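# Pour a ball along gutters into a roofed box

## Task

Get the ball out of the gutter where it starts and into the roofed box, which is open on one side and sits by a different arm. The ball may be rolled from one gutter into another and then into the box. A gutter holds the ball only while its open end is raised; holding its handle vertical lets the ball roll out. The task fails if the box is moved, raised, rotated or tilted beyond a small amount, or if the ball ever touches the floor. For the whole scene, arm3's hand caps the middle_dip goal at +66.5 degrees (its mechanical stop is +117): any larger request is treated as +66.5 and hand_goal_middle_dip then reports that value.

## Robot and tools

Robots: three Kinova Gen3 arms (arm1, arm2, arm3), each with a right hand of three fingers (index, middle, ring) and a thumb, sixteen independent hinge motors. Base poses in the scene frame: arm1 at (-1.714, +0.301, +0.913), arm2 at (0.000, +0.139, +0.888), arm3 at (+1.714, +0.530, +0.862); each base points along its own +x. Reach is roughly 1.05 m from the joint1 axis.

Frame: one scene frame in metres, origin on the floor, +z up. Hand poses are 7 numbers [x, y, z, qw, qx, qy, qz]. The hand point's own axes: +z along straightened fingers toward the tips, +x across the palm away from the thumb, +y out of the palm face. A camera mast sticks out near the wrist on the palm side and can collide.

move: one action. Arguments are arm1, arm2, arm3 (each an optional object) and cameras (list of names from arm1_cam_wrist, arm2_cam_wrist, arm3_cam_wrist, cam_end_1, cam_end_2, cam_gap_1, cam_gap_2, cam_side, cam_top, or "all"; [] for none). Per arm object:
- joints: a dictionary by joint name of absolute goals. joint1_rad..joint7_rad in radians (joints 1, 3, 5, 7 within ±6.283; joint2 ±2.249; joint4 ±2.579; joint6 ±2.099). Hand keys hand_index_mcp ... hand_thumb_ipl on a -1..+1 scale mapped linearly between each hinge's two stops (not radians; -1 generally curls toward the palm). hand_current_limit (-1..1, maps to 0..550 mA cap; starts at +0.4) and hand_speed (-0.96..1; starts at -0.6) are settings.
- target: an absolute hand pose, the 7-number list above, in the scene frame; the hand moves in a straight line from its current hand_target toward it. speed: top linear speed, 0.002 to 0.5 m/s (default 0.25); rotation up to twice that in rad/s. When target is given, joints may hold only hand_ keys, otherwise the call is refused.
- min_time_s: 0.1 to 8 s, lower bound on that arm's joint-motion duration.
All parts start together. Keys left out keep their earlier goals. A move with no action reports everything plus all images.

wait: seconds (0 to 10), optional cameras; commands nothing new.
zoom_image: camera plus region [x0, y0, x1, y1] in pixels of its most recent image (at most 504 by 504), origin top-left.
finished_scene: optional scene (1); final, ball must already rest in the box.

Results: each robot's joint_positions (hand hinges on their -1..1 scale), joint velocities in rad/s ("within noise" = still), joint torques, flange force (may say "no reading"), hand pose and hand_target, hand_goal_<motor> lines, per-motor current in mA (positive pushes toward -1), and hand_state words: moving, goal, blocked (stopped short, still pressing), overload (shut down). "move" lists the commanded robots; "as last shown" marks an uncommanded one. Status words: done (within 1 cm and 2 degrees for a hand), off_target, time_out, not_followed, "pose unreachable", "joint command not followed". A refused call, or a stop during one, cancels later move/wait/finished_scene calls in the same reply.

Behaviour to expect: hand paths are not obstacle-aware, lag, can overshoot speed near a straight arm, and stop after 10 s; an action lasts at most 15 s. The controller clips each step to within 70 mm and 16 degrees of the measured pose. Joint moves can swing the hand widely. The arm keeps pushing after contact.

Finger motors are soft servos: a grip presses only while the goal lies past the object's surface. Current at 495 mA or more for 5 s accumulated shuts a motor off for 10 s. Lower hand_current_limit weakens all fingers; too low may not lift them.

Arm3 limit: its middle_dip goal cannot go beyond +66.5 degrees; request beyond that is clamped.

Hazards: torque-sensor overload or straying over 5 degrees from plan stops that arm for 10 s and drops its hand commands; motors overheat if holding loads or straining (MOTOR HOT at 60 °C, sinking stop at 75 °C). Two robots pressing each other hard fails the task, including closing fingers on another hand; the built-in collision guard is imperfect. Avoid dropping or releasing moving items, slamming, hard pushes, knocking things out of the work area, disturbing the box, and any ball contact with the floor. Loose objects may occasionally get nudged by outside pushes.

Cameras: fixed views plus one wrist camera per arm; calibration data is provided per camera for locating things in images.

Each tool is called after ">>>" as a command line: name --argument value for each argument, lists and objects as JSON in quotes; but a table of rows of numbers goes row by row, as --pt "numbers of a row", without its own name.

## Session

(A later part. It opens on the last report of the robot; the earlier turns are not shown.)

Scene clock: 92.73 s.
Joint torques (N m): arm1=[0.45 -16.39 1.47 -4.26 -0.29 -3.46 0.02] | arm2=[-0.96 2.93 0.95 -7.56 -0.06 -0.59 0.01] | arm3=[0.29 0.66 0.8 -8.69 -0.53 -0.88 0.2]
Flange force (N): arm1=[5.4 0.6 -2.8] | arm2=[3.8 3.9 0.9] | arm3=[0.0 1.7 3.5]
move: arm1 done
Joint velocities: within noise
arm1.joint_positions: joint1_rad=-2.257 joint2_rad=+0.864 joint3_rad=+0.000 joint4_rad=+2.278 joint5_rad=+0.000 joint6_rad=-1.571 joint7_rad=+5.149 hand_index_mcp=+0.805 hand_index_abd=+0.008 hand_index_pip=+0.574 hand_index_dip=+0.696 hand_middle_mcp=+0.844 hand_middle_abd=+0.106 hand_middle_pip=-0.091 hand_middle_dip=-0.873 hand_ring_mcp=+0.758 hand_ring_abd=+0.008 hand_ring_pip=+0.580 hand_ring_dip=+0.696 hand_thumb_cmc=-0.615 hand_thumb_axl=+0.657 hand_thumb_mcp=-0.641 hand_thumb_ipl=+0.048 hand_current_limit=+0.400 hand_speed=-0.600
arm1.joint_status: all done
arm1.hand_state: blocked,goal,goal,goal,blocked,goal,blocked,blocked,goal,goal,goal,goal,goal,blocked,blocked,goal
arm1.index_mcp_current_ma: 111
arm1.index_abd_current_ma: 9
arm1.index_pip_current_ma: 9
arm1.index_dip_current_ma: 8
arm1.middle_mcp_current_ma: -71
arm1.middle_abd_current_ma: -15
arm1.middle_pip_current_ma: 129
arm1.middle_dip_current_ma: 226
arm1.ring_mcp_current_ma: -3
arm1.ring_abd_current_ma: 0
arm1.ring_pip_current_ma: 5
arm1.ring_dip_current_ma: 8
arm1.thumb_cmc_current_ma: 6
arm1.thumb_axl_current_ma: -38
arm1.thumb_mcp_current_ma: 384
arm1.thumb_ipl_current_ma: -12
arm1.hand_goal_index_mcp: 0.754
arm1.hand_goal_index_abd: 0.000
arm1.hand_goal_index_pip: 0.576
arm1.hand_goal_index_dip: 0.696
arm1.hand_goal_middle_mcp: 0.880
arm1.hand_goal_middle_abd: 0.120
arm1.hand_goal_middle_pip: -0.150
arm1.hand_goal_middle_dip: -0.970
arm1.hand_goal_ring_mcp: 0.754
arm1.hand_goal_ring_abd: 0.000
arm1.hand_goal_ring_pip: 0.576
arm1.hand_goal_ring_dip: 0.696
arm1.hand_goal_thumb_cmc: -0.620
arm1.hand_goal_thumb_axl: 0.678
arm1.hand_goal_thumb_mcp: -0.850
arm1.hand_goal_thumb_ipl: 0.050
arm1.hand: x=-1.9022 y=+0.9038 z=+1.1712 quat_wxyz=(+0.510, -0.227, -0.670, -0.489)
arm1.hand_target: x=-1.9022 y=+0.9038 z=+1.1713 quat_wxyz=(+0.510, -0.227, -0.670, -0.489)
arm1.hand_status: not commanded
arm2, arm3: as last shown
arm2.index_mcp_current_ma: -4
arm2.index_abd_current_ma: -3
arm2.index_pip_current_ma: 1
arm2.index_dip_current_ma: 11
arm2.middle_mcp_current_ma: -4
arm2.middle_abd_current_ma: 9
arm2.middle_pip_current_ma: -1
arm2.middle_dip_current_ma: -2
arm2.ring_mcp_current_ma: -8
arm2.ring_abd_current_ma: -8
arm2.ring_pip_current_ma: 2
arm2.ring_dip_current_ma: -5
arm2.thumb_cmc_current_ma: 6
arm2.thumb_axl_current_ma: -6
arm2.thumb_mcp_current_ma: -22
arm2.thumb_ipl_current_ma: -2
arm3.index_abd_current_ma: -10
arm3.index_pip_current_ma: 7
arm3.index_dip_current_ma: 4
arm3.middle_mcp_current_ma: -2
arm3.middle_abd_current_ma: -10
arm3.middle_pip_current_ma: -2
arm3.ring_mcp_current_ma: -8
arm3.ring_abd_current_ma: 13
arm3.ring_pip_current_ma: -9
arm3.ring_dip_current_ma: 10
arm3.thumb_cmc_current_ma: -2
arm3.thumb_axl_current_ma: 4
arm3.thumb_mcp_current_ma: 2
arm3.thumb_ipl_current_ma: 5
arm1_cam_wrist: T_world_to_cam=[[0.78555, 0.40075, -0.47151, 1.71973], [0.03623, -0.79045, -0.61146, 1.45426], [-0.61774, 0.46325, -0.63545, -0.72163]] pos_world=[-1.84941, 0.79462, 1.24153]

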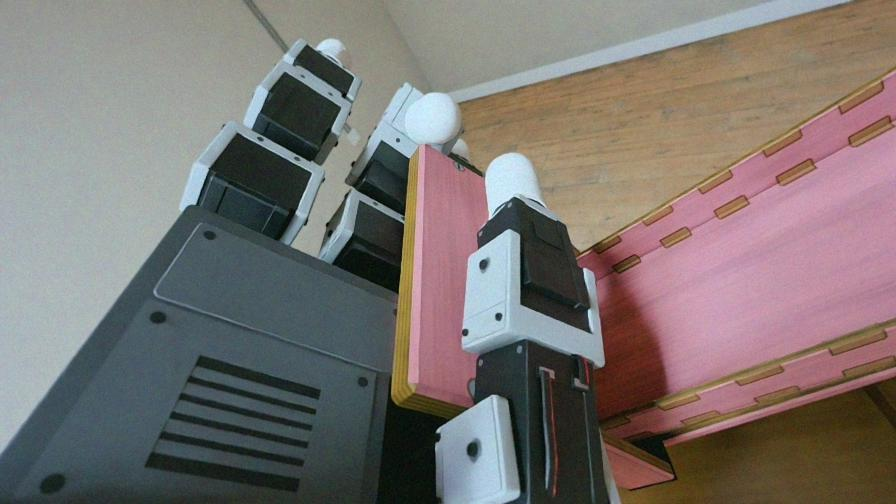

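>>> move --arm1 '{"joints": {"joint1_rad": 0.176, "joint5_rad": 1.571}, "min_time_s": 5.5}' --cameras '["arm1_cam_wrist", "arm2_cam_wrist", "cam_gap_1", "cam_side"]'

Scene clock: 98.90 s.
Joint torques (N m): arm1=[0.49 -13.34 -1.24 -1.14 -0.28 -3.47 0.03] | arm2=[-0.94 3 0.93 -7.55 -0.08 -0.58 0.04] | arm3=[0.22 0.58 0.78 -8.75 -0.56 -0.88 0.2]
Flange force (N): arm1=[5.1 -1.5 1.7] | arm2=[3.9 3.9 1.0] | arm3=[-0.1 1.7 3.7]
move: arm1 done
Joint velocities: within noise
arm1.joint_positions: joint1_rad=+0.176 joint2_rad=+0.864 joint3_rad=+0.000 joint4_rad=+2.278 joint5_rad=+1.571 joint6_rad=-1.571 joint7_rad=+5.149 hand_index_mcp=+0.805 hand_index_abd=+0.008 hand_index_pip=+0.575 hand_index_dip=+0.696 hand_middle_mcp=+0.844 hand_middle_abd=+0.106 hand_middle_pip=-0.091 hand_middle_dip=-0.873 hand_ring_mcp=+0.758 hand_ring_abd=+0.008 hand_ring_pip=+0.580 hand_ring_dip=+0.696 hand_thumb_cmc=-0.615 hand_thumb_axl=+0.657 hand_thumb_mcp=-0.641 hand_thumb_ipl=+0.048 hand_current_limit=+0.400 hand_speed=-0.600
arm1.joint_status: all done
arm1.hand_state: blocked,goal,goal,goal,blocked,goal,blocked,blocked,goal,goal,goal,goal,goal,blocked,blocked,goal
arm1.index_mcp_current_ma: 122
arm1.index_abd_current_ma: 12
arm1.index_pip_current_ma: 7
arm1.index_dip_current_ma: 7
arm1.middle_mcp_current_ma: -64
arm1.middle_abd_current_ma: -9
arm1.middle_pip_current_ma: 125
arm1.middle_dip_current_ma: 225
arm1.ring_mcp_current_ma: -3
arm1.ring_abd_current_ma: 3
arm1.ring_pip_current_ma: 6
arm1.ring_dip_current_ma: 7
arm1.thumb_cmc_current_ma: 2
arm1.thumb_axl_current_ma: -32
arm1.thumb_mcp_current_ma: 384
arm1.thumb_ipl_current_ma: -3
arm1.hand_goal_index_mcp: 0.754
arm1.hand_goal_index_abd: 0.000
arm1.hand_goal_index_pip: 0.576
arm1.hand_goal_index_dip: 0.696
arm1.hand_goal_middle_mcp: 0.880
arm1.hand_goal_middle_abd: 0.120
arm1.hand_goal_middle_pip: -0.150
arm1.hand_goal_middle_dip: -0.970
arm1.hand_goal_ring_mcp: 0.754
arm1.hand_goal_ring_abd: 0.000
arm1.hand_goal_ring_pip: 0.576
arm1.hand_goal_ring_dip: 0.696
arm1.hand_goal_thumb_cmc: -0.620
arm1.hand_goal_thumb_axl: 0.678
arm1.hand_goal_thumb_mcp: -0.850
arm1.hand_goal_thumb_ipl: 0.050
arm1.hand: x=-1.2333 y=+0.4067 z=+1.1725 quat_wxyz=(+0.260, -0.486, -0.514, -0.658)
arm1.hand_target: x=-1.2333 y=+0.4067 z=+1.1725 quat_wxyz=(+0.260, -0.486, -0.514, -0.658)
arm1.hand_status: not commanded
arm2.joint_positions: joint1_rad=+0.224 joint2_rad=-0.483 joint3_rad=-0.011 joint4_rad=+1.492 joint5_rad=-0.107 joint6_rad=+1.870 joint7_rad=+1.501 hand_index_mcp=+0.753 hand_index_abd=+0.000 hand_index_pip=+0.577 hand_index_dip=+0.696 hand_middle_mcp=+0.753 hand_middle_abd=+0.000 hand_middle_pip=+0.577 hand_middle_dip=+0.696 hand_ring_mcp=+0.753 hand_ring_abd=+0.000 hand_ring_pip=+0.577 hand_ring_dip=+0.696 hand_thumb_cmc=+0.714 hand_thumb_axl=+0.677 hand_thumb_mcp=+0.224 hand_thumb_ipl=+0.168 hand_current_limit=+0.400 hand_speed=-0.600
arm2.joint_status: not commanded
arm2.hand_state: goal,goal,goal,goal,goal,goal,goal,goal,goal,goal,goal,goal,goal,goal,goal,goal
arm2.index_mcp_current_ma: -2
arm2.index_abd_current_ma: -3
arm2.index_pip_current_ma: -3
arm2.index_dip_current_ma: 13
arm2.middle_mcp_current_ma: -6
arm2.middle_abd_current_ma: 12
arm2.middle_pip_current_ma: -1
arm2.middle_dip_current_ma: -8
arm2.ring_mcp_current_ma: -14
arm2.ring_abd_current_ma: -5
arm2.ring_pip_current_ma: 6
arm2.ring_dip_current_ma: -1
arm2.thumb_cmc_current_ma: -5
arm2.thumb_axl_current_ma: -19
arm2.thumb_mcp_current_ma: -18
arm2.thumb_ipl_current_ma: -13
arm2.hand_goal_index_mcp: 0.754
arm2.hand_goal_index_abd: 0.000
arm2.hand_goal_index_pip: 0.576
arm2.hand_goal_index_dip: 0.696
arm2.hand_goal_middle_mcp: 0.754
arm2.hand_goal_middle_abd: 0.000
arm2.hand_goal_middle_pip: 0.576
arm2.hand_goal_middle_dip: 0.696
arm2.hand_goal_ring_mcp: 0.754
arm2.hand_goal_ring_abd: 0.000
arm2.hand_goal_ring_pip: 0.576
arm2.hand_goal_ring_dip: 0.696
arm2.hand_goal_thumb_cmc: 0.714
arm2.hand_goal_thumb_axl: 0.678
arm2.hand_goal_thumb_mcp: 0.226
arm2.hand_goal_thumb_ipl: 0.168
arm2.hand: x=+0.0530 y=-0.0524 z=+1.4360 quat_wxyz=(+0.115, +0.783, +0.607, -0.069)
arm2.hand_target: x=+0.0530 y=-0.0524 z=+1.4360 quat_wxyz=(+0.115, +0.783, +0.607, -0.069)
arm2.hand_status: not commanded
arm3.joint_positions: joint1_rad=-0.074 joint2_rad=-0.469 joint3_rad=-0.107 joint4_rad=+1.387 joint5_rad=+0.001 joint6_rad=+1.867 joint7_rad=+1.699 hand_index_mcp=+0.753 hand_index_abd=+0.000 hand_index_pip=+0.577 hand_index_dip=+0.696 hand_middle_mcp=+0.753 hand_middle_abd=+0.000 hand_middle_pip=+0.577 hand_middle_dip=+0.696 hand_ring_mcp=+0.753 hand_ring_abd=+0.000 hand_ring_pip=+0.577 hand_ring_dip=+0.696 hand_thumb_cmc=+0.714 hand_thumb_axl=+0.677 hand_thumb_mcp=+0.224 hand_thumb_ipl=+0.168 hand_current_limit=+0.400 hand_speed=-0.600
arm3.joint_status: not commanded
arm3.hand_state: goal,goal,goal,goal,goal,goal,goal,goal,goal,goal,goal,goal,goal,goal,goal,goal
arm3.index_mcp_current_ma: -8
arm3.index_abd_current_ma: -8
arm3.index_pip_current_ma: 7
arm3.index_dip_current_ma: 8
arm3.middle_mcp_current_ma: 0
arm3.middle_abd_current_ma: -9
arm3.middle_pip_current_ma: -6
arm3.middle_dip_current_ma: -5
arm3.ring_mcp_current_ma: -10
arm3.ring_abd_current_ma: 6
arm3.ring_pip_current_ma: -11
arm3.ring_dip_current_ma: 5
arm3.thumb_cmc_current_ma: -1
arm3.thumb_axl_current_ma: 4
arm3.thumb_mcp_current_ma: -4
arm3.thumb_ipl_current_ma: 4
arm3.hand_goal_index_mcp: 0.754
arm3.hand_goal_index_abd: 0.000
arm3.hand_goal_index_pip: 0.576
arm3.hand_goal_index_dip: 0.696
arm3.hand_goal_middle_mcp: 0.754
arm3.hand_goal_middle_abd: 0.000
arm3.hand_goal_middle_pip: 0.576
arm3.hand_goal_middle_dip: 0.696
arm3.hand_goal_ring_mcp: 0.754
arm3.hand_goal_ring_abd: 0.000
arm3.hand_goal_ring_pip: 0.576
arm3.hand_goal_ring_dip: 0.696
arm3.hand_goal_thumb_cmc: 0.714
arm3.hand_goal_thumb_axl: 0.678
arm3.hand_goal_thumb_mcp: 0.226
arm3.hand_goal_thumb_ipl: 0.168
arm3.hand: x=+1.5825 y=+0.3875 z=+1.4294 quat_wxyz=(-0.006, +0.950, +0.257, -0.178)
arm3.hand_target: x=+1.5825 y=+0.3875 z=+1.4294 quat_wxyz=(-0.006, +0.950, +0.257, -0.178)
arm3.hand_status: not commanded
arm1_cam_wrist: T_world_to_cam=[[0.81582, -0.33482, -0.47152, 1.73055], [-0.57613, -0.54115, -0.61256, 0.1825], [-0.05007, 0.7714, -0.63438, 0.49615]] pos_world=[-1.28184, 0.29545, 1.24253]

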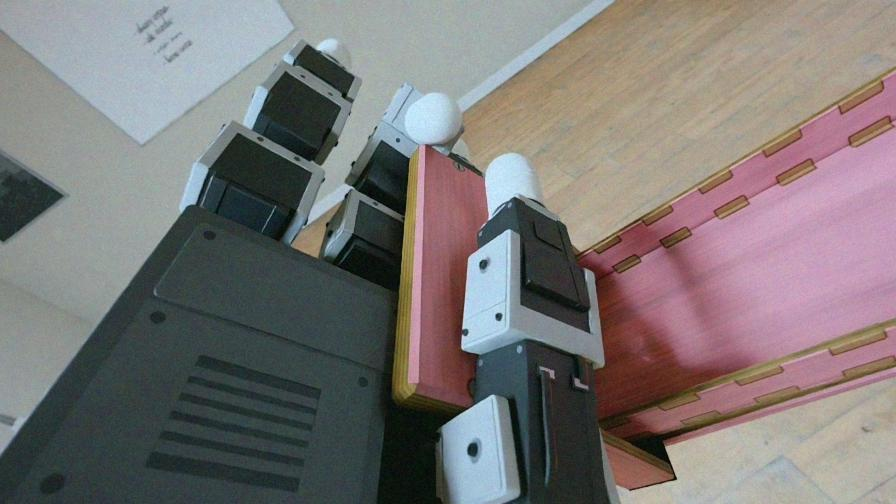

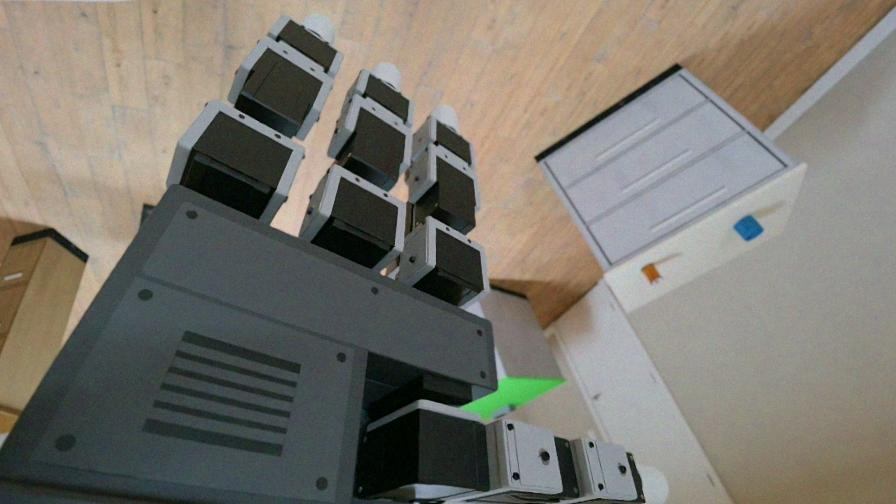

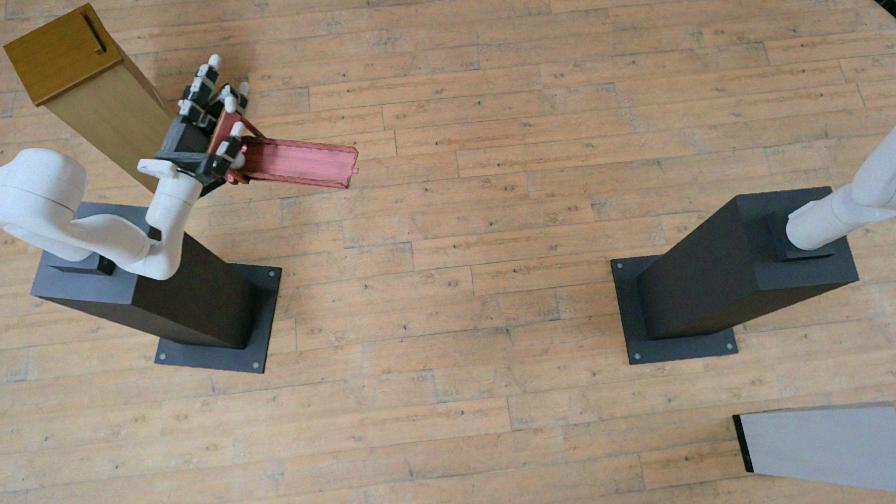

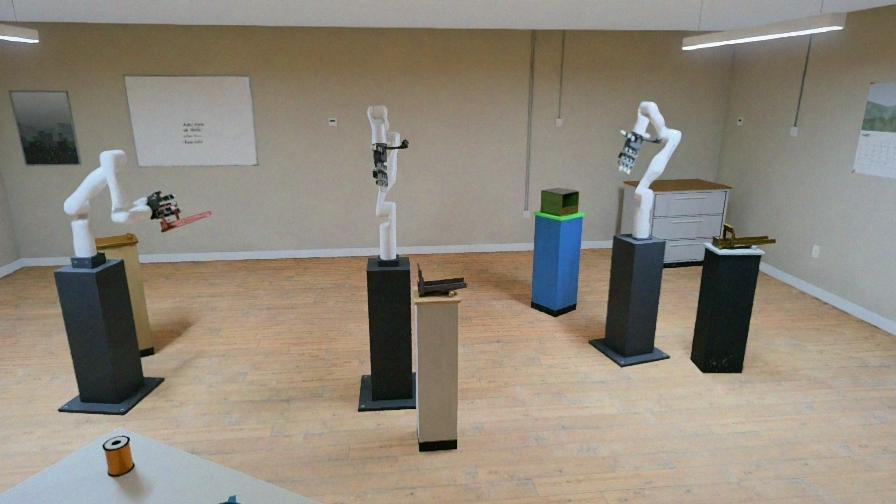

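>>> move --cameras '["cam_gap_2", "cam_top", "cam_side", "cam_end_2"]' --arm2 '{"joints": {"joint1_rad": -0.3}}'

>>> zoom_image --camera "cam_gap_2" --region '[0, 230, 160, 350]'

>>> zoom_image --camera "cam_side" --region '[400, 250, 500, 320]'

Scene clock: 100.97 s.
Joint torques (N m): arm1=[0.49 -13.37 -1.2 -1.14 -0.28 -3.41 0.09] | arm2=[-0.99 2.9 0.92 -7.57 -0.1 -0.58 0.03] | arm3=[0.18 0.65 0.78 -8.73 -0.51 -0.83 0.23]
Flange force (N): arm1=[5.1 -1.4 1.7] | arm2=[3.9 4.0 1.0] | arm3=[0.0 1.9 3.8]
move: arm2 done
Joint velocities: within noise
arm1, arm3: as last shown
arm1.index_mcp_current_ma: 113
arm1.index_pip_current_ma: 6
arm1.index_dip_current_ma: 6
arm1.middle_mcp_current_ma: -67
arm1.middle_abd_current_ma: -14
arm1.middle_pip_current_ma: 126
arm1.middle_dip_current_ma: 227
arm1.ring_mcp_current_ma: -2
arm1.ring_abd_current_ma: -2
arm1.ring_pip_current_ma: 9
arm1.ring_dip_current_ma: 3
arm1.thumb_cmc_current_ma: 1
arm1.thumb_axl_current_ma: -37
arm1.thumb_mcp_current_ma: 383
arm1.thumb_ipl_current_ma: -6
arm2.joint_positions: joint1_rad=-0.300 joint2_rad=-0.483 joint3_rad=-0.011 joint4_rad=+1.492 joint5_rad=-0.107 joint6_rad=+1.870 joint7_rad=+1.501 hand_index_mcp=+0.753 hand_index_abd=+0.000 hand_index_pip=+0.577 hand_index_dip=+0.696 hand_middle_mcp=+0.753 hand_middle_abd=+0.000 hand_middle_pip=+0.577 hand_middle_dip=+0.696 hand_ring_mcp=+0.753 hand_ring_abd=+0.000 hand_ring_pip=+0.577 hand_ring_dip=+0.696 hand_thumb_cmc=+0.714 hand_thumb_axl=+0.677 hand_thumb_mcp=+0.224 hand_thumb_ipl=+0.168 hand_current_limit=+0.400 hand_speed=-0.600
arm2.joint_status: all done
arm2.hand_state: goal,goal,goal,goal,goal,goal,goal,goal,goal,goal,goal,goal,goal,goal,goal,goal
arm2.index_mcp_current_ma: 2
arm2.index_abd_current_ma: -8
arm2.index_pip_current_ma: -6
arm2.index_dip_current_ma: 16
arm2.middle_mcp_current_ma: 14
arm2.middle_abd_current_ma: 6
arm2.middle_pip_current_ma: 1
arm2.middle_dip_current_ma: -14
arm2.ring_mcp_current_ma: -8
arm2.ring_abd_current_ma: -1
arm2.ring_pip_current_ma: 2
arm2.ring_dip_current_ma: -11
arm2.thumb_cmc_current_ma: 2
arm2.thumb_axl_current_ma: -9
arm2.thumb_mcp_current_ma: -14
arm2.thumb_ipl_current_ma: -11
arm2.hand_goal_index_mcp: 0.754
arm2.hand_goal_index_abd: 0.000
arm2.hand_goal_index_pip: 0.576
arm2.hand_goal_index_dip: 0.696
arm2.hand_goal_middle_mcp: 0.754
arm2.hand_goal_middle_abd: 0.000
arm2.hand_goal_middle_pip: 0.576
arm2.hand_goal_middle_dip: 0.696
arm2.hand_goal_ring_mcp: 0.754
arm2.hand_goal_ring_abd: 0.000
arm2.hand_goal_ring_pip: 0.576
arm2.hand_goal_ring_dip: 0.696
arm2.hand_goal_thumb_cmc: 0.714
arm2.hand_goal_thumb_axl: 0.678
arm2.hand_goal_thumb_mcp: 0.226
arm2.hand_goal_thumb_ipl: 0.168
arm2.hand: x=+0.1398 y=-0.0024 z=+1.4359 quat_wxyz=(+0.129, +0.599, +0.789, -0.035)
arm2.hand_target: x=+0.1398 y=-0.0024 z=+1.4359 quat_wxyz=(+0.129, +0.599, +0.789, -0.035)
arm2.hand_status: not commanded
arm3.index_abd_current_ma: -10
arm3.index_pip_current_ma: 2
arm3.middle_abd_current_ma: -8
arm3.middle_pip_current_ma: -3
arm3.middle_dip_current_ma: 2
arm3.ring_mcp_current_ma: -8
arm3.ring_pip_current_ma: -8
arm3.ring_dip_current_ma: 7
arm3.thumb_cmc_current_ma: -6
arm3.thumb_axl_current_ma: 7
arm3.thumb_mcp_current_ma: -3
arm3.thumb_ipl_current_ma: 5
pictures: cam_end_2, cam_gap_2, cam_side, cam_top

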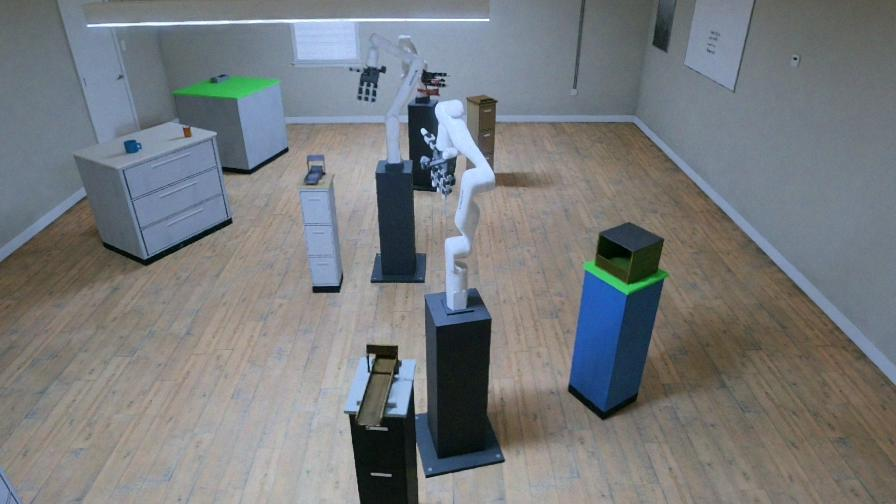

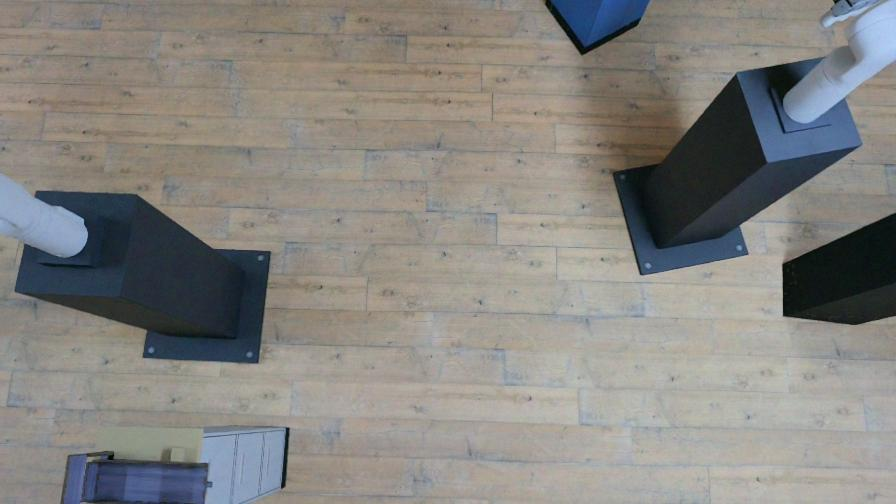

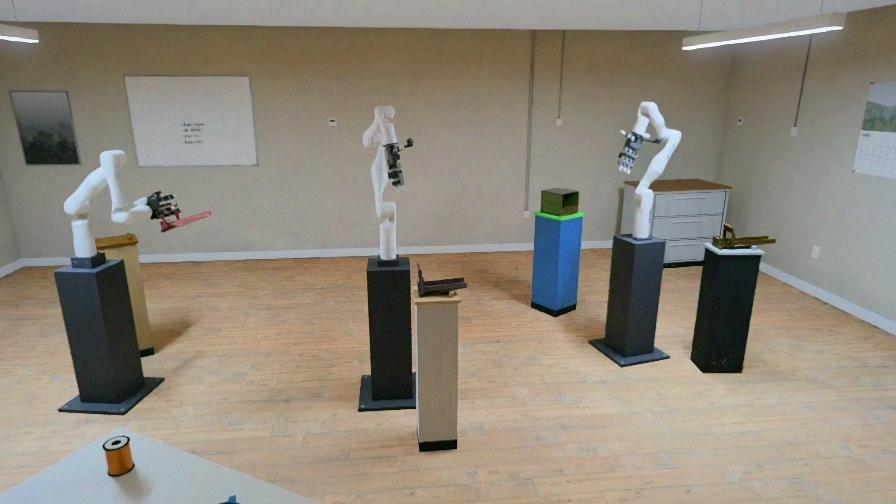

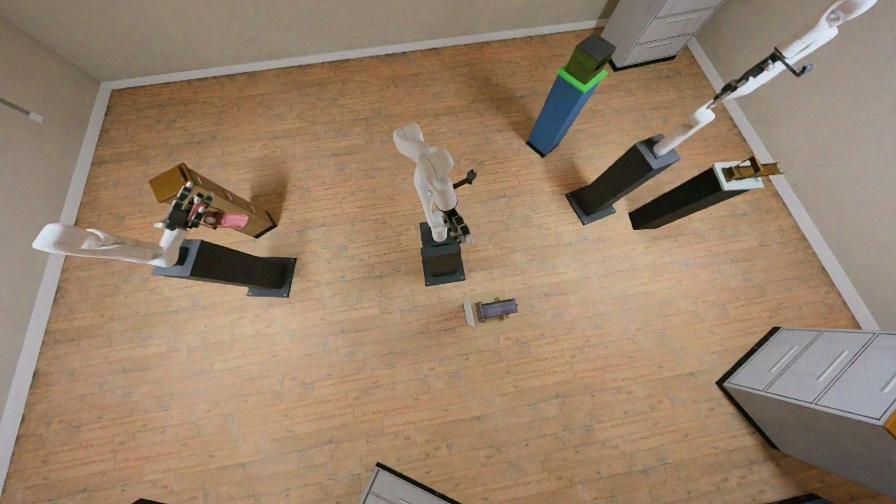

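Scaled by 3.150.

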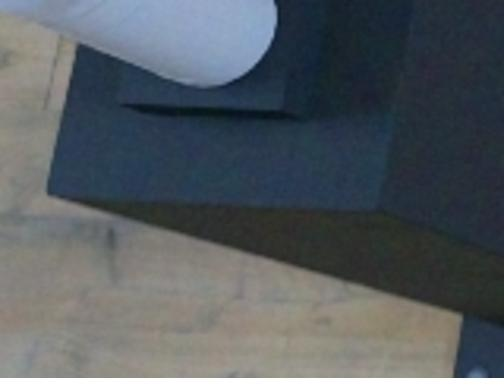

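Scaled by 5.040.

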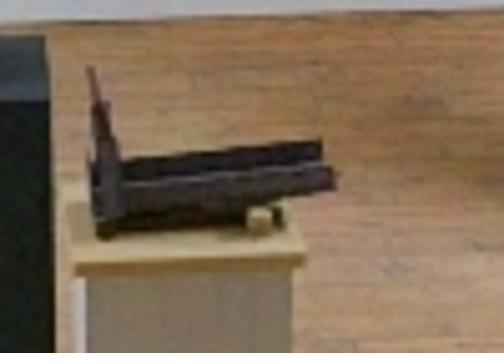

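>>> zoom_image --camera "cam_gap_2" --region '[40, 420, 310, 504]'

>>> zoom_image --camera "cam_top" --region '[440, 270, 540, 340]'

>>> zoom_image --camera "cam_end_2" --region '[270, 140, 370, 210]'

Scaled by 1.867.

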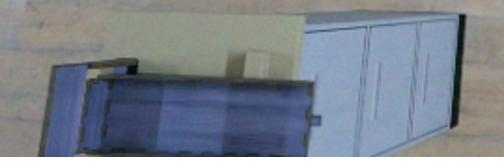

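Scaled by 5.040.

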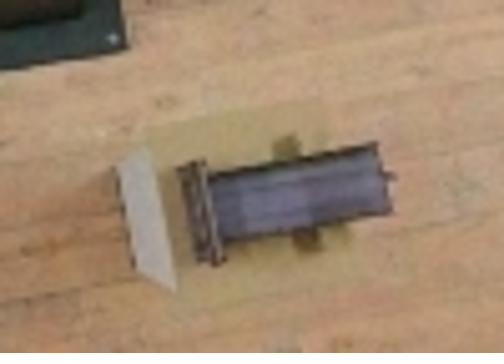

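Scaled by 5.040.

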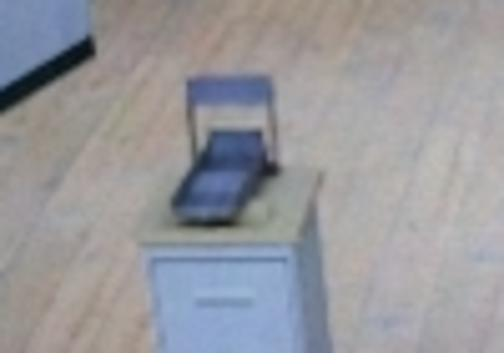

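>>> move --arm2 '{"joints": {"joint1_rad": -0.852, "joint2_rad": 0.386, "joint3_rad": 0, "joint4_rad": 2.112, "joint5_rad": 0, "joint6_rad": -0.157, "joint7_rad": -0.648}, "min_time_s": 2.5}' --cameras '["arm2_cam_wrist"]'

Scene clock: 109.77 s.
Joint torques (N m): arm1=[0.53 -13.29 -1.21 -1.09 -0.3 -3.47 0.11] | arm2=[-0.98 -12.38 1.05 -6.7 0.25 -1.86 0.11] | arm3=[0.19 0.66 0.73 -8.8 -0.52 -0.87 0.22]
Flange force (N): arm1=[5.3 -1.0 1.8] | arm2=[-6.3 6.4 -5.2] | arm3=[0.2 1.7 4.0]
move: arm2 done
Joint velocities: within noise
arm1, arm3: as last shown
arm1.index_abd_current_ma: 8
arm1.index_pip_current_ma: 5
arm1.index_dip_current_ma: 5
arm1.middle_mcp_current_ma: -68
arm1.middle_abd_current_ma: -15
arm1.middle_pip_current_ma: 128
arm1.middle_dip_current_ma: 233
arm1.ring_mcp_current_ma: -4
arm1.ring_pip_current_ma: 3
arm1.thumb_axl_current_ma: -34
arm1.thumb_ipl_current_ma: -4
arm2.joint_positions: joint1_rad=-0.852 joint2_rad=+0.386 joint3_rad=+0.000 joint4_rad=+2.112 joint5_rad=+0.000 joint6_rad=-0.157 joint7_rad=-0.648 hand_index_mcp=+0.760 hand_index_abd=+0.006 hand_index_pip=+0.580 hand_index_dip=+0.696 hand_middle_mcp=+0.759 hand_middle_abd=+0.007 hand_middle_pip=+0.579 hand_middle_dip=+0.696 hand_ring_mcp=+0.759 hand_ring_abd=+0.005 hand_ring_pip=+0.580 hand_ring_dip=+0.696 hand_thumb_cmc=+0.717 hand_thumb_axl=+0.677 hand_thumb_mcp=+0.224 hand_thumb_ipl=+0.168 hand_current_limit=+0.400 hand_speed=-0.600
arm2.joint_status: all done
arm2.hand_state: goal,goal,goal,goal,goal,goal,goal,goal,goal,goal,goal,goal,goal,goal,goal,goal
arm2.index_mcp_current_ma: 23
arm2.index_abd_current_ma: 10
arm2.index_pip_current_ma: 11
arm2.index_dip_current_ma: 14
arm2.middle_mcp_current_ma: 25
arm2.middle_abd_current_ma: 28
arm2.middle_pip_current_ma: 9
arm2.middle_dip_current_ma: -11
arm2.ring_mcp_current_ma: 18
arm2.ring_abd_current_ma: 12
arm2.ring_pip_current_ma: 24
arm2.ring_dip_current_ma: -2
arm2.thumb_cmc_current_ma: 11
arm2.thumb_axl_current_ma: -13
arm2.thumb_mcp_current_ma: -22
arm2.thumb_ipl_current_ma: -12
arm2.hand_goal_index_mcp: 0.754
arm2.hand_goal_index_abd: 0.000
arm2.hand_goal_index_pip: 0.576
arm2.hand_goal_index_dip: 0.696
arm2.hand_goal_middle_mcp: 0.754
arm2.hand_goal_middle_abd: 0.000
arm2.hand_goal_middle_pip: 0.576
arm2.hand_goal_middle_dip: 0.696
arm2.hand_goal_ring_mcp: 0.754
arm2.hand_goal_ring_abd: 0.000
arm2.hand_goal_ring_pip: 0.576
arm2.hand_goal_ring_dip: 0.696
arm2.hand_goal_thumb_cmc: 0.714
arm2.hand_goal_thumb_axl: 0.678
arm2.hand_goal_thumb_mcp: 0.226
arm2.hand_goal_thumb_ipl: 0.168
arm2.hand: x=+0.3853 y=-0.3349 z=+1.1338 quat_wxyz=(+0.283, +0.919, +0.087, +0.261)
arm2.hand_target: x=+0.3853 y=-0.3349 z=+1.1338 quat_wxyz=(+0.283, +0.919, +0.087, +0.261)
arm2.hand_status: not commanded
arm3.index_mcp_current_ma: -5
arm3.index_abd_current_ma: -9
arm3.index_pip_current_ma: 4
arm3.index_dip_current_ma: 6
arm3.middle_mcp_current_ma: 8
arm3.middle_abd_current_ma: -12
arm3.middle_pip_current_ma: -1
arm3.middle_dip_current_ma: -7
arm3.ring_mcp_current_ma: -7
arm3.ring_abd_current_ma: 7
arm3.thumb_cmc_current_ma: -1
arm3.thumb_axl_current_ma: 6
arm3.thumb_mcp_current_ma: -4
arm3.thumb_ipl_current_ma: 2
arm2_cam_wrist: T_world_to_cam=[[-0.65603, -0.7529, 0.05256, -0.03215], [-0.75111, 0.65812, 0.05211, 0.39349], [-0.07383, -0.0053, -0.99726, 1.28575]] pos_world=[0.36938, -0.27636, 1.26341]

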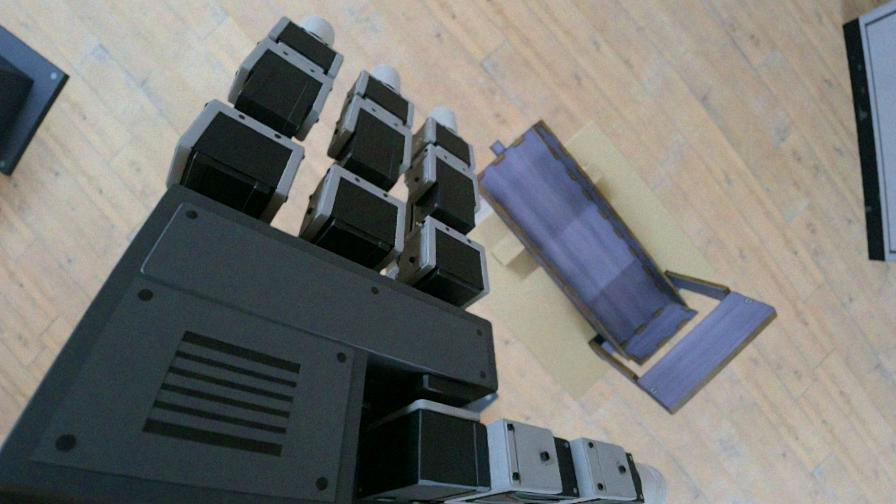

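>>> zoom_image --camera "arm2_cam_wrist" --region '[460, 100, 800, 430]'

Scaled by 1.482.

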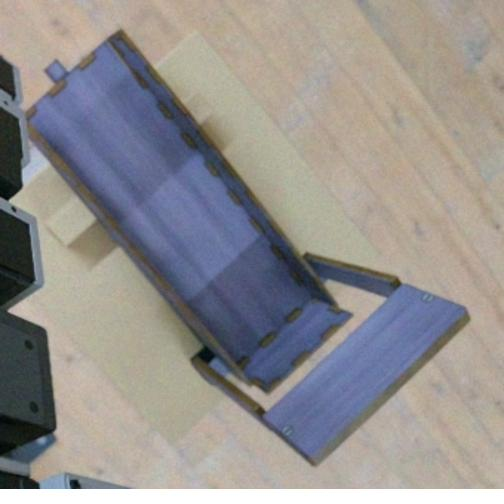

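>>> move --arm2 '{"joints": {"joint1_rad": -0.688, "joint2_rad": 0.621, "joint3_rad": 0, "joint4_rad": 2.388, "joint5_rad": -0.678, "joint6_rad": -1.468, "joint7_rad": -1.749, "hand_thumb_cmc": -0.714}, "min_time_s": 3}' --cameras '["arm2_cam_wrist", "cam_side"]'

Scene clock: 116.63 s.
Joint torques (N m): arm1=[0.51 -13.24 -1.16 -1.12 -0.32 -3.49 0.04] | arm2=[-0.88 -12.52 2.27 -3.02 0.42 -2.6 0.15] | arm3=[0.16 0.64 0.74 -8.78 -0.49 -0.91 0.19]
Flange force (N): arm1=[5.4 -1.3 1.8] | arm2=[6.4 -0.6 -0.6] | arm3=[0.1 1.7 3.7]
move: arm2 done
Joint velocities: within noise
arm1, arm3: as last shown
arm1.index_mcp_current_ma: 115
arm1.index_abd_current_ma: 4
arm1.index_pip_current_ma: 10
arm1.index_dip_current_ma: 7
arm1.middle_mcp_current_ma: -66
arm1.middle_abd_current_ma: -12
arm1.middle_pip_current_ma: 129
arm1.middle_dip_current_ma: 225
arm1.ring_mcp_current_ma: 4
arm1.ring_abd_current_ma: 0
arm1.ring_pip_current_ma: 5
arm1.ring_dip_current_ma: 10
arm1.thumb_cmc_current_ma: -4
arm1.thumb_mcp_current_ma: 387
arm1.thumb_ipl_current_ma: -7
arm2.joint_positions: joint1_rad=-0.688 joint2_rad=+0.621 joint3_rad=+0.000 joint4_rad=+2.388 joint5_rad=-0.678 joint6_rad=-1.468 joint7_rad=-1.749 hand_index_mcp=+0.750 hand_index_abd=+0.006 hand_index_pip=+0.575 hand_index_dip=+0.695 hand_middle_mcp=+0.751 hand_middle_abd=+0.007 hand_middle_pip=+0.576 hand_middle_dip=+0.696 hand_ring_mcp=+0.750 hand_ring_abd=+0.005 hand_ring_pip=+0.575 hand_ring_dip=+0.696 hand_thumb_cmc=-0.704 hand_thumb_axl=+0.677 hand_thumb_mcp=+0.224 hand_thumb_ipl=+0.168 hand_current_limit=+0.400 hand_speed=-0.600
arm2.joint_status: all done
arm2.hand_state: goal,goal,goal,goal,goal,goal,goal,goal,goal,goal,goal,goal,goal,goal,goal,goal
arm2.index_mcp_current_ma: -17
arm2.index_abd_current_ma: 12
arm2.index_pip_current_ma: -13
arm2.index_dip_current_ma: 7
arm2.middle_mcp_current_ma: -13
arm2.middle_abd_current_ma: 33
arm2.middle_pip_current_ma: 1
arm2.middle_dip_current_ma: -9
arm2.ring_mcp_current_ma: -15
arm2.ring_abd_current_ma: 13
arm2.ring_pip_current_ma: -1
arm2.ring_dip_current_ma: -4
arm2.thumb_cmc_current_ma: 46
arm2.thumb_axl_current_ma: -16
arm2.thumb_mcp_current_ma: -14
arm2.thumb_ipl_current_ma: -9
arm2.hand_goal_index_mcp: 0.754
arm2.hand_goal_index_abd: 0.000
arm2.hand_goal_index_pip: 0.576
arm2.hand_goal_index_dip: 0.696
arm2.hand_goal_middle_mcp: 0.754
arm2.hand_goal_middle_abd: 0.000
arm2.hand_goal_middle_pip: 0.576
arm2.hand_goal_middle_dip: 0.696
arm2.hand_goal_ring_mcp: 0.754
arm2.hand_goal_ring_abd: 0.000
arm2.hand_goal_ring_pip: 0.576
arm2.hand_goal_ring_dip: 0.696
arm2.hand_goal_thumb_cmc: -0.714
arm2.hand_goal_thumb_axl: 0.678
arm2.hand_goal_thumb_mcp: 0.226
arm2.hand_goal_thumb_ipl: 0.168
arm2.hand: x=+0.0848 y=-0.4036 z=+1.1548 quat_wxyz=(+0.430, +0.434, -0.562, +0.557)
arm2.hand_target: x=+0.0848 y=-0.4036 z=+1.1548 quat_wxyz=(+0.430, +0.434, -0.562, +0.557)
arm2.hand_status: not commanded
arm3.index_mcp_current_ma: -2
arm3.index_abd_current_ma: -12
arm3.index_pip_current_ma: 6
arm3.index_dip_current_ma: 4
arm3.middle_mcp_current_ma: 4
arm3.middle_pip_current_ma: -3
arm3.middle_dip_current_ma: -6
arm3.ring_mcp_current_ma: -13
arm3.ring_abd_current_ma: 10
arm3.ring_pip_current_ma: -9
arm3.ring_dip_current_ma: 10
arm3.thumb_axl_current_ma: 4
arm3.thumb_mcp_current_ma: -1
arm3.thumb_ipl_current_ma: 3
arm2_cam_wrist: T_world_to_cam=[[-0.42859, 0.03431, -0.90285, 1.11959], [0.60948, 0.74865, -0.26087, 0.49449], [0.66697, -0.66207, -0.34177, 0.19931]] pos_world=[0.04553, -0.27666, 1.20794]

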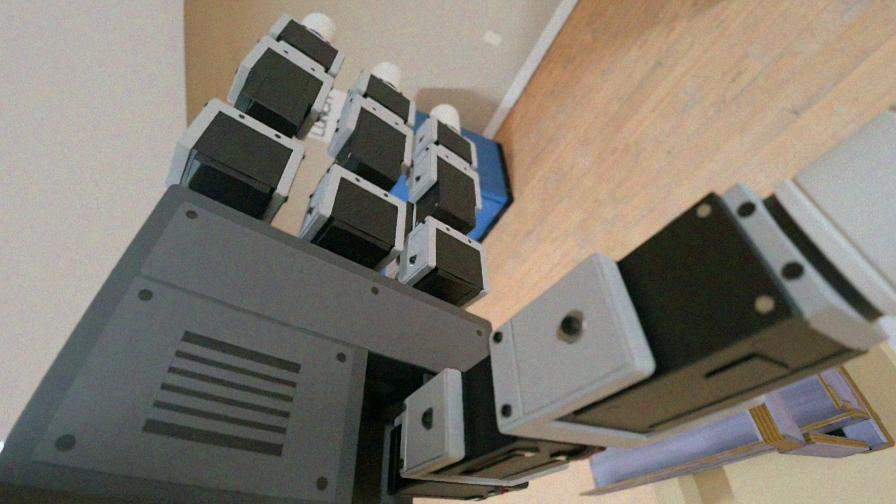

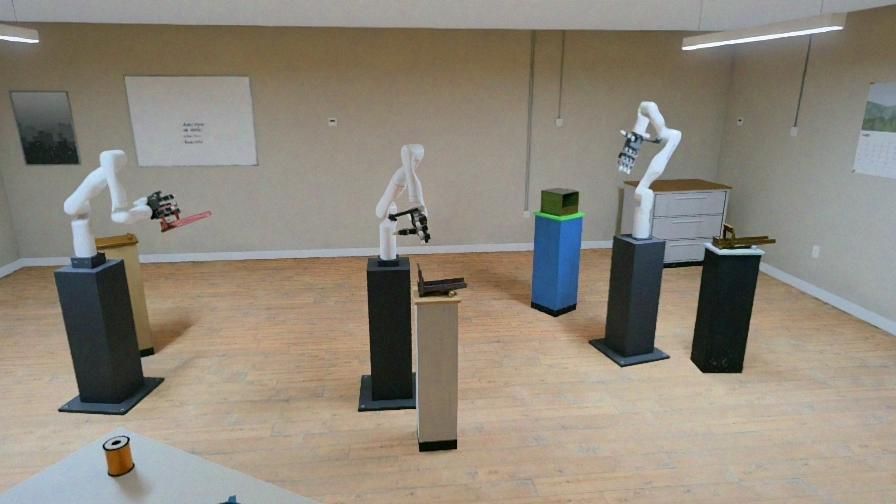

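>>> zoom_image --camera "arm2_cam_wrist" --region '[560, 350, 896, 504]'

Scaled by 1.500.

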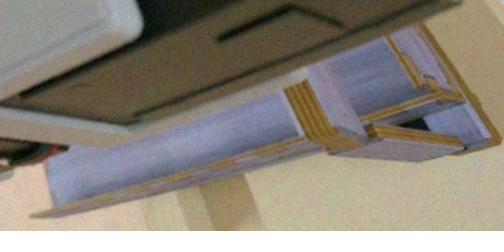

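>>> move --arm2 '{"target": [0.075, -0.385, 1.2, 0.4304, 0.4304, -0.5611, 0.5611], "speed": 0.15, "joints": {"hand_thumb_cmc": 0.714}}' --cameras '["arm2_cam_wrist"]'

>>> zoom_image --camera "arm2_cam_wrist" --region '[560, 250, 896, 504]'

Scene clock: 119.10 s.
Joint torques (N m): arm1=[0.52 -13.31 -1.26 -1.25 -0.29 -3.43 0.02] | arm2=[-0.9 -10.84 1.93 -3.96 0.7 -2.61 0.07] | arm3=[0.18 0.62 0.79 -8.73 -0.56 -0.89 0.23]
Flange force (N): arm1=[5.4 -1.9 1.7] | arm2=[6.8 -0.6 -1.0] | arm3=[-0.1 1.8 3.6]
move: arm2 done
Joint velocities: within noise
arm1, arm3: as last shown
arm1.index_mcp_current_ma: 116
arm1.index_abd_current_ma: 10
arm1.index_pip_current_ma: 9
arm1.index_dip_current_ma: 4
arm1.middle_mcp_current_ma: -71
arm1.middle_abd_current_ma: -5
arm1.middle_pip_current_ma: 126
arm1.middle_dip_current_ma: 232
arm1.ring_mcp_current_ma: -5
arm1.ring_abd_current_ma: -4
arm1.ring_pip_current_ma: 6
arm1.ring_dip_current_ma: 0
arm1.thumb_cmc_current_ma: 1
arm1.thumb_axl_current_ma: -35
arm1.thumb_mcp_current_ma: 388
arm1.thumb_ipl_current_ma: -3
arm2.joint_positions: joint1_rad=-0.703 joint2_rad=+0.455 joint3_rad=-0.001 joint4_rad=+2.430 joint5_rad=-0.705 joint6_rad=-1.383 joint7_rad=-1.674 hand_index_mcp=+0.750 hand_index_abd=+0.006 hand_index_pip=+0.575 hand_index_dip=+0.695 hand_middle_mcp=+0.751 hand_middle_abd=+0.007 hand_middle_pip=+0.576 hand_middle_dip=+0.696 hand_ring_mcp=+0.750 hand_ring_abd=+0.005 hand_ring_pip=+0.575 hand_ring_dip=+0.696 hand_thumb_cmc=+0.712 hand_thumb_axl=+0.677 hand_thumb_mcp=+0.224 hand_thumb_ipl=+0.168 hand_current_limit=+0.400 hand_speed=-0.600
arm2.joint_status: all done
arm2.hand_state: goal,goal,goal,goal,goal,goal,goal,goal,goal,goal,goal,goal,goal,goal,goal,goal
arm2.index_mcp_current_ma: -13
arm2.index_abd_current_ma: 11
arm2.index_pip_current_ma: -10
arm2.index_dip_current_ma: 13
arm2.middle_mcp_current_ma: -5
arm2.middle_abd_current_ma: 24
arm2.middle_pip_current_ma: -1
arm2.middle_dip_current_ma: -6
arm2.ring_mcp_current_ma: -16
arm2.ring_abd_current_ma: 2
arm2.ring_pip_current_ma: -1
arm2.ring_dip_current_ma: -1
arm2.thumb_cmc_current_ma: -9
arm2.thumb_axl_current_ma: -13
arm2.thumb_mcp_current_ma: -16
arm2.thumb_ipl_current_ma: -7
arm2.hand_goal_index_mcp: 0.754
arm2.hand_goal_index_abd: 0.000
arm2.hand_goal_index_pip: 0.576
arm2.hand_goal_index_dip: 0.696
arm2.hand_goal_middle_mcp: 0.754
arm2.hand_goal_middle_abd: 0.000
arm2.hand_goal_middle_pip: 0.576
arm2.hand_goal_middle_dip: 0.696
arm2.hand_goal_ring_mcp: 0.754
arm2.hand_goal_ring_abd: 0.000
arm2.hand_goal_ring_pip: 0.576
arm2.hand_goal_ring_dip: 0.696
arm2.hand_goal_thumb_cmc: 0.714
arm2.hand_goal_thumb_axl: 0.678
arm2.hand_goal_thumb_mcp: 0.226
arm2.hand_goal_thumb_ipl: 0.168
arm2.hand: x=+0.0750 y=-0.3850 z=+1.2000 quat_wxyz=(+0.430, +0.430, -0.561, +0.561)
arm2.hand_target: x=+0.0750 y=-0.3850 z=+1.2000 quat_wxyz=(+0.430, +0.430, -0.561, +0.561)
arm2.hand_status: done (0.000 m and 0.0 deg from the pose sent, 0.050 m and 0.6 deg at the start)
arm3.index_mcp_current_ma: -6
arm3.index_abd_current_ma: -9
arm3.index_pip_current_ma: 8
arm3.index_dip_current_ma: 7
arm3.middle_mcp_current_ma: 2
arm3.middle_abd_current_ma: -8
arm3.middle_pip_current_ma: 0
arm3.middle_dip_current_ma: -2
arm3.ring_mcp_current_ma: -10
arm3.ring_abd_current_ma: 11
arm3.ring_pip_current_ma: -6
arm3.ring_dip_current_ma: 3
arm3.thumb_cmc_current_ma: -3
arm3.thumb_axl_current_ma: 8
arm2_cam_wrist: T_world_to_cam=[[-0.42205, 0.02749, -0.90615, 1.15646], [0.61196, 0.74609, -0.26239, 0.49905], [0.66886, -0.66527, -0.33172, 0.22014]] pos_world=[0.03545, -0.25768, 1.2519]

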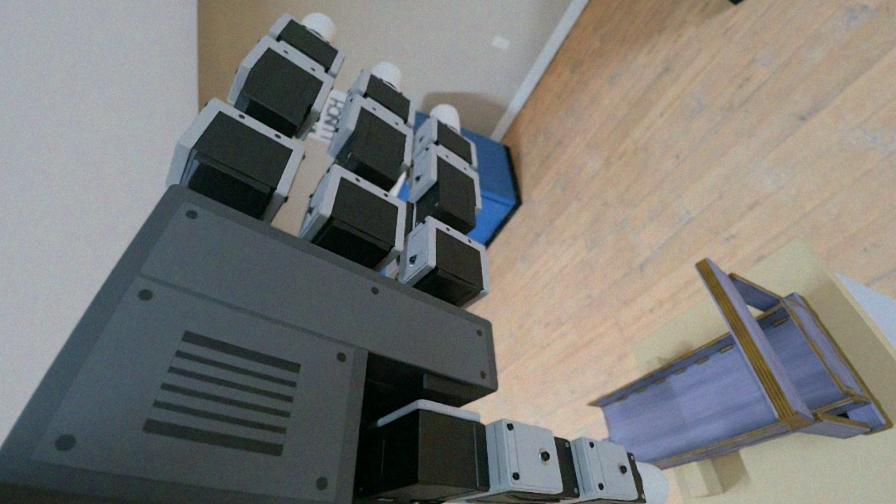

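Scaled by 1.500.

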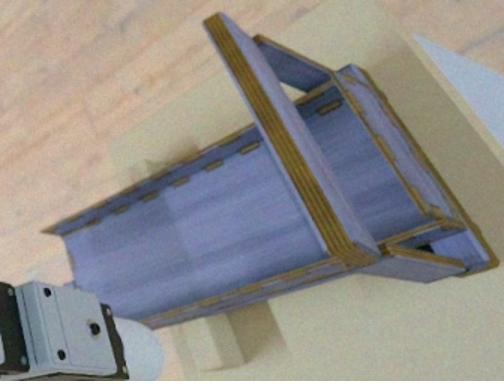

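>>> zoom_image --camera "arm2_cam_wrist" --region '[690, 250, 896, 440]'

Scaled by 2.447.

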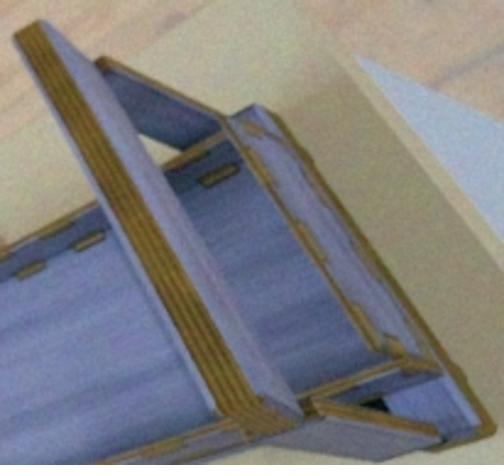

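>>> move --arm2 '{"target": [0.0790, -0.3905, 1.16, 0.4402, 0.4402, -0.5534, 0.5534], "speed": 0.1, "joints": {"hand_thumb_cmc": -0.714}}'

>>> move --arm2 '{"target": [0.0858, -0.3905, 1.051, 0.4402, 0.4402, -0.5534, 0.5534], "speed": 0.12}' --cameras '["arm2_cam_wrist"]'

Scene clock: 122.43 s.
Joint torques (N m): arm1=[0.58 -13.31 -1.26 -1.21 -0.26 -3.46 0.02] | arm2=[-0.91 -12.1 2.24 -2.62 0.38 -2.68 0.16] | arm3=[0.2 0.6 0.8 -8.79 -0.54 -0.86 0.2]
Flange force (N): arm1=[5.3 -1.7 2.0] | arm2=[6.9 -0.8 -0.1] | arm3=[0.0 1.8 3.9]
move: arm2 done
Joint velocities: within noise
arm1, arm3: as last shown
arm1.index_mcp_current_ma: 112
arm1.index_abd_current_ma: 7
arm1.index_pip_current_ma: 12
arm1.index_dip_current_ma: 3
arm1.middle_mcp_current_ma: -70
arm1.middle_abd_current_ma: -6
arm1.middle_pip_current_ma: 125
arm1.middle_dip_current_ma: 229
arm1.ring_mcp_current_ma: -4
arm1.ring_abd_current_ma: -1
arm1.ring_pip_current_ma: 3
arm1.ring_dip_current_ma: 7
arm1.thumb_cmc_current_ma: 3
arm1.thumb_axl_current_ma: -37
arm1.thumb_mcp_current_ma: 385
arm1.thumb_ipl_current_ma: -7
arm2.joint_positions: joint1_rad=-0.706 joint2_rad=+0.614 joint3_rad=+0.000 joint4_rad=+2.431 joint5_rad=-0.694 joint6_rad=-1.505 joint7_rad=-1.742 hand_index_mcp=+0.750 hand_index_abd=+0.006 hand_index_pip=+0.575 hand_index_dip=+0.695 hand_middle_mcp=+0.751 hand_middle_abd=+0.007 hand_middle_pip=+0.576 hand_middle_dip=+0.696 hand_ring_mcp=+0.750 hand_ring_abd=+0.005 hand_ring_pip=+0.575 hand_ring_dip=+0.696 hand_thumb_cmc=-0.699 hand_thumb_axl=+0.677 hand_thumb_mcp=+0.224 hand_thumb_ipl=+0.168 hand_current_limit=+0.400 hand_speed=-0.600
arm2.joint_status: all done
arm2.hand_state: goal,goal,goal,goal,goal,goal,goal,goal,goal,goal,goal,goal,goal,goal,goal,goal
arm2.index_mcp_current_ma: -8
arm2.index_abd_current_ma: 18
arm2.index_pip_current_ma: -8
arm2.index_dip_current_ma: 10
arm2.middle_mcp_current_ma: -12
arm2.middle_abd_current_ma: 25
arm2.middle_pip_current_ma: -8
arm2.middle_dip_current_ma: -5
arm2.ring_mcp_current_ma: -21
arm2.ring_abd_current_ma: 2
arm2.ring_pip_current_ma: -1
arm2.ring_dip_current_ma: -4
arm2.thumb_cmc_current_ma: 67
arm2.thumb_axl_current_ma: -7
arm2.thumb_mcp_current_ma: -12
arm2.thumb_ipl_current_ma: -10
arm2.hand_goal_index_mcp: 0.754
arm2.hand_goal_index_abd: 0.000
arm2.hand_goal_index_pip: 0.576
arm2.hand_goal_index_dip: 0.696
arm2.hand_goal_middle_mcp: 0.754
arm2.hand_goal_middle_abd: 0.000
arm2.hand_goal_middle_pip: 0.576
arm2.hand_goal_middle_dip: 0.696
arm2.hand_goal_ring_mcp: 0.754
arm2.hand_goal_ring_abd: 0.000
arm2.hand_goal_ring_pip: 0.576
arm2.hand_goal_ring_dip: 0.696
arm2.hand_goal_thumb_cmc: -0.714
arm2.hand_goal_thumb_axl: 0.678
arm2.hand_goal_thumb_mcp: 0.226
arm2.hand_goal_thumb_ipl: 0.168
arm2.hand: x=+0.0790 y=-0.3905 z=+1.1600 quat_wxyz=(+0.440, +0.440, -0.553, +0.553)
arm2.hand_target: x=+0.0790 y=-0.3905 z=+1.1600 quat_wxyz=(+0.440, +0.440, -0.553, +0.553)
arm2.hand_status: done (0.000 m and 0.0 deg from the pose sent, 0.041 m and 2.0 deg at the start)
arm3.index_abd_current_ma: -11
arm3.index_pip_current_ma: 4
arm3.middle_mcp_current_ma: 5
arm3.middle_abd_current_ma: -13
arm3.middle_pip_current_ma: 1
arm3.middle_dip_current_ma: -7
arm3.ring_mcp_current_ma: -6
arm3.ring_abd_current_ma: 3
arm3.ring_pip_current_ma: -5
arm3.ring_dip_current_ma: 4
arm3.thumb_cmc_current_ma: -2
arm3.thumb_axl_current_ma: 6
arm3.thumb_mcp_current_ma: -3
arm3.thumb_ipl_current_ma: 2
pictures: none

Scene clock: 123.93 s.
Joint torques (N m): arm1=[0.47 -13.31 -1.24 -1.16 -0.31 -3.41 0.03] | arm2=[-0.86 -14.37 2.78 0.14 -0.3 -2.65 0.19] | arm3=[0.22 0.64 0.75 -8.77 -0.55 -0.87 0.23]
Flange force (N): arm1=[5.2 -1.6 1.5] | arm2=[6.0 -2.1 0.8] | arm3=[0.1 1.7 3.8]
move: arm2 done
Joint velocities: within noise
arm1, arm3: as last shown
arm1.index_mcp_current_ma: 115
arm1.index_abd_current_ma: 4
arm1.index_pip_current_ma: 8
arm1.index_dip_current_ma: 8
arm1.middle_mcp_current_ma: -63
arm1.middle_abd_current_ma: -13
arm1.middle_pip_current_ma: 124
arm1.middle_dip_current_ma: 225
arm1.ring_mcp_current_ma: 4
arm1.ring_abd_current_ma: -4
arm1.ring_pip_current_ma: 10
arm1.thumb_cmc_current_ma: 5
arm1.thumb_mcp_current_ma: 383
arm1.thumb_ipl_current_ma: -6
arm2.joint_positions: joint1_rad=-0.708 joint2_rad=+1.000 joint3_rad=-0.021 joint4_rad=+2.386 joint5_rad=-0.724 joint6_rad=-1.775 joint7_rad=-1.951 hand_index_mcp=+0.750 hand_index_abd=+0.006 hand_index_pip=+0.575 hand_index_dip=+0.695 hand_middle_mcp=+0.751 hand_middle_abd=+0.007 hand_middle_pip=+0.576 hand_middle_dip=+0.696 hand_ring_mcp=+0.750 hand_ring_abd=+0.005 hand_ring_pip=+0.575 hand_ring_dip=+0.696 hand_thumb_cmc=-0.699 hand_thumb_axl=+0.677 hand_thumb_mcp=+0.224 hand_thumb_ipl=+0.168 hand_current_limit=+0.400 hand_speed=-0.600
arm2.joint_status: not commanded
arm2.hand_state: goal,goal,goal,goal,goal,goal,goal,goal,goal,goal,goal,goal,goal,goal,goal,goal
arm2.index_mcp_current_ma: -13
arm2.index_abd_current_ma: 10
arm2.index_pip_current_ma: -16
arm2.index_dip_current_ma: 4
arm2.middle_mcp_current_ma: -9
arm2.middle_abd_current_ma: 26
arm2.middle_pip_current_ma: -5
arm2.middle_dip_current_ma: -3
arm2.ring_mcp_current_ma: -21
arm2.ring_abd_current_ma: 8
arm2.ring_pip_current_ma: 1
arm2.ring_dip_current_ma: -2
arm2.thumb_cmc_current_ma: 68
arm2.thumb_axl_current_ma: -16
arm2.thumb_mcp_current_ma: -13
arm2.thumb_ipl_current_ma: -9
arm2.hand_goal_index_mcp: 0.754
arm2.hand_goal_index_abd: 0.000
arm2.hand_goal_index_pip: 0.576
arm2.hand_goal_index_dip: 0.696
arm2.hand_goal_middle_mcp: 0.754
arm2.hand_goal_middle_abd: 0.000
arm2.hand_goal_middle_pip: 0.576
arm2.hand_goal_middle_dip: 0.696
arm2.hand_goal_ring_mcp: 0.754
arm2.hand_goal_ring_abd: 0.000
arm2.hand_goal_ring_pip: 0.576
arm2.hand_goal_ring_dip: 0.696
arm2.hand_goal_thumb_cmc: -0.714
arm2.hand_goal_thumb_axl: 0.678
arm2.hand_goal_thumb_mcp: 0.226
arm2.hand_goal_thumb_ipl: 0.168
arm2.hand: x=+0.0858 y=-0.3905 z=+1.0510 quat_wxyz=(+0.440, +0.440, -0.553, +0.553)
arm2.hand_target: x=+0.0858 y=-0.3905 z=+1.0510 quat_wxyz=(+0.440, +0.440, -0.553, +0.553)
arm2.hand_status: done (0.000 m and 0.0 deg from the pose sent, 0.109 m and 0.0 deg at the start)
arm3.index_mcp_current_ma: -4
arm3.index_abd_current_ma: -10
arm3.index_pip_current_ma: 0
arm3.index_dip_current_ma: 10
arm3.middle_mcp_current_ma: 2
arm3.middle_abd_current_ma: -10
arm3.middle_pip_current_ma: -2
arm3.ring_mcp_current_ma: -9
arm3.ring_abd_current_ma: 12
arm3.ring_pip_current_ma: -6
arm3.ring_dip_current_ma: 9
arm3.thumb_mcp_current_ma: 2
arm3.thumb_ipl_current_ma: 0
arm2_cam_wrist: T_world_to_cam=[[-0.45363, 0.02751, -0.89077, 1.0127], [0.60235, 0.74611, -0.28371, 0.48063], [0.65681, -0.66525, -0.35502, 0.18531]] pos_world=[0.04817, -0.26318, 1.10423]

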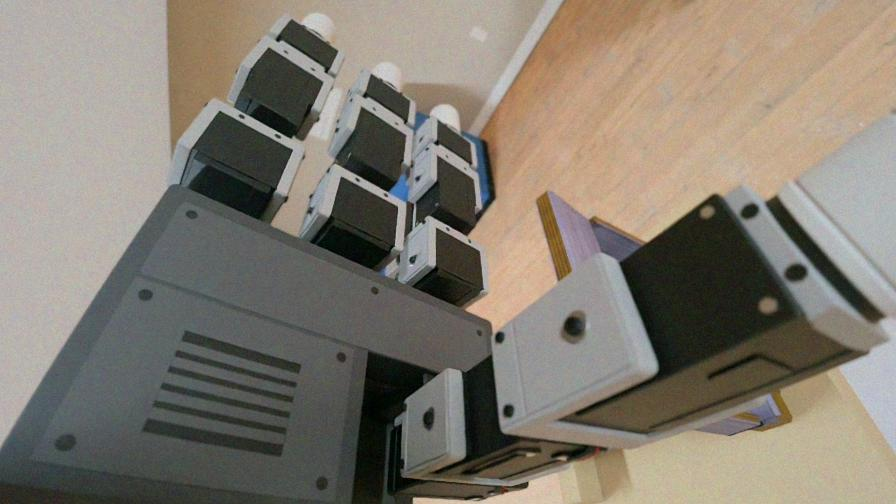

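>>> zoom_image --camera "arm2_cam_wrist" --region '[510, 170, 670, 290]'

Scaled by 3.150.

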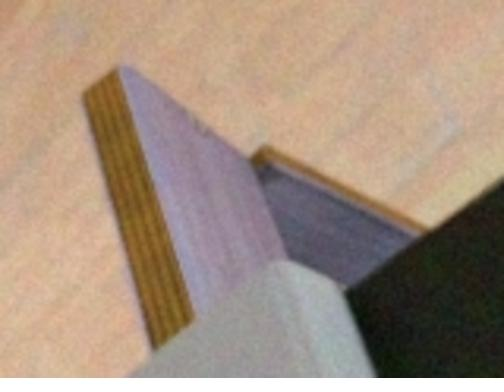

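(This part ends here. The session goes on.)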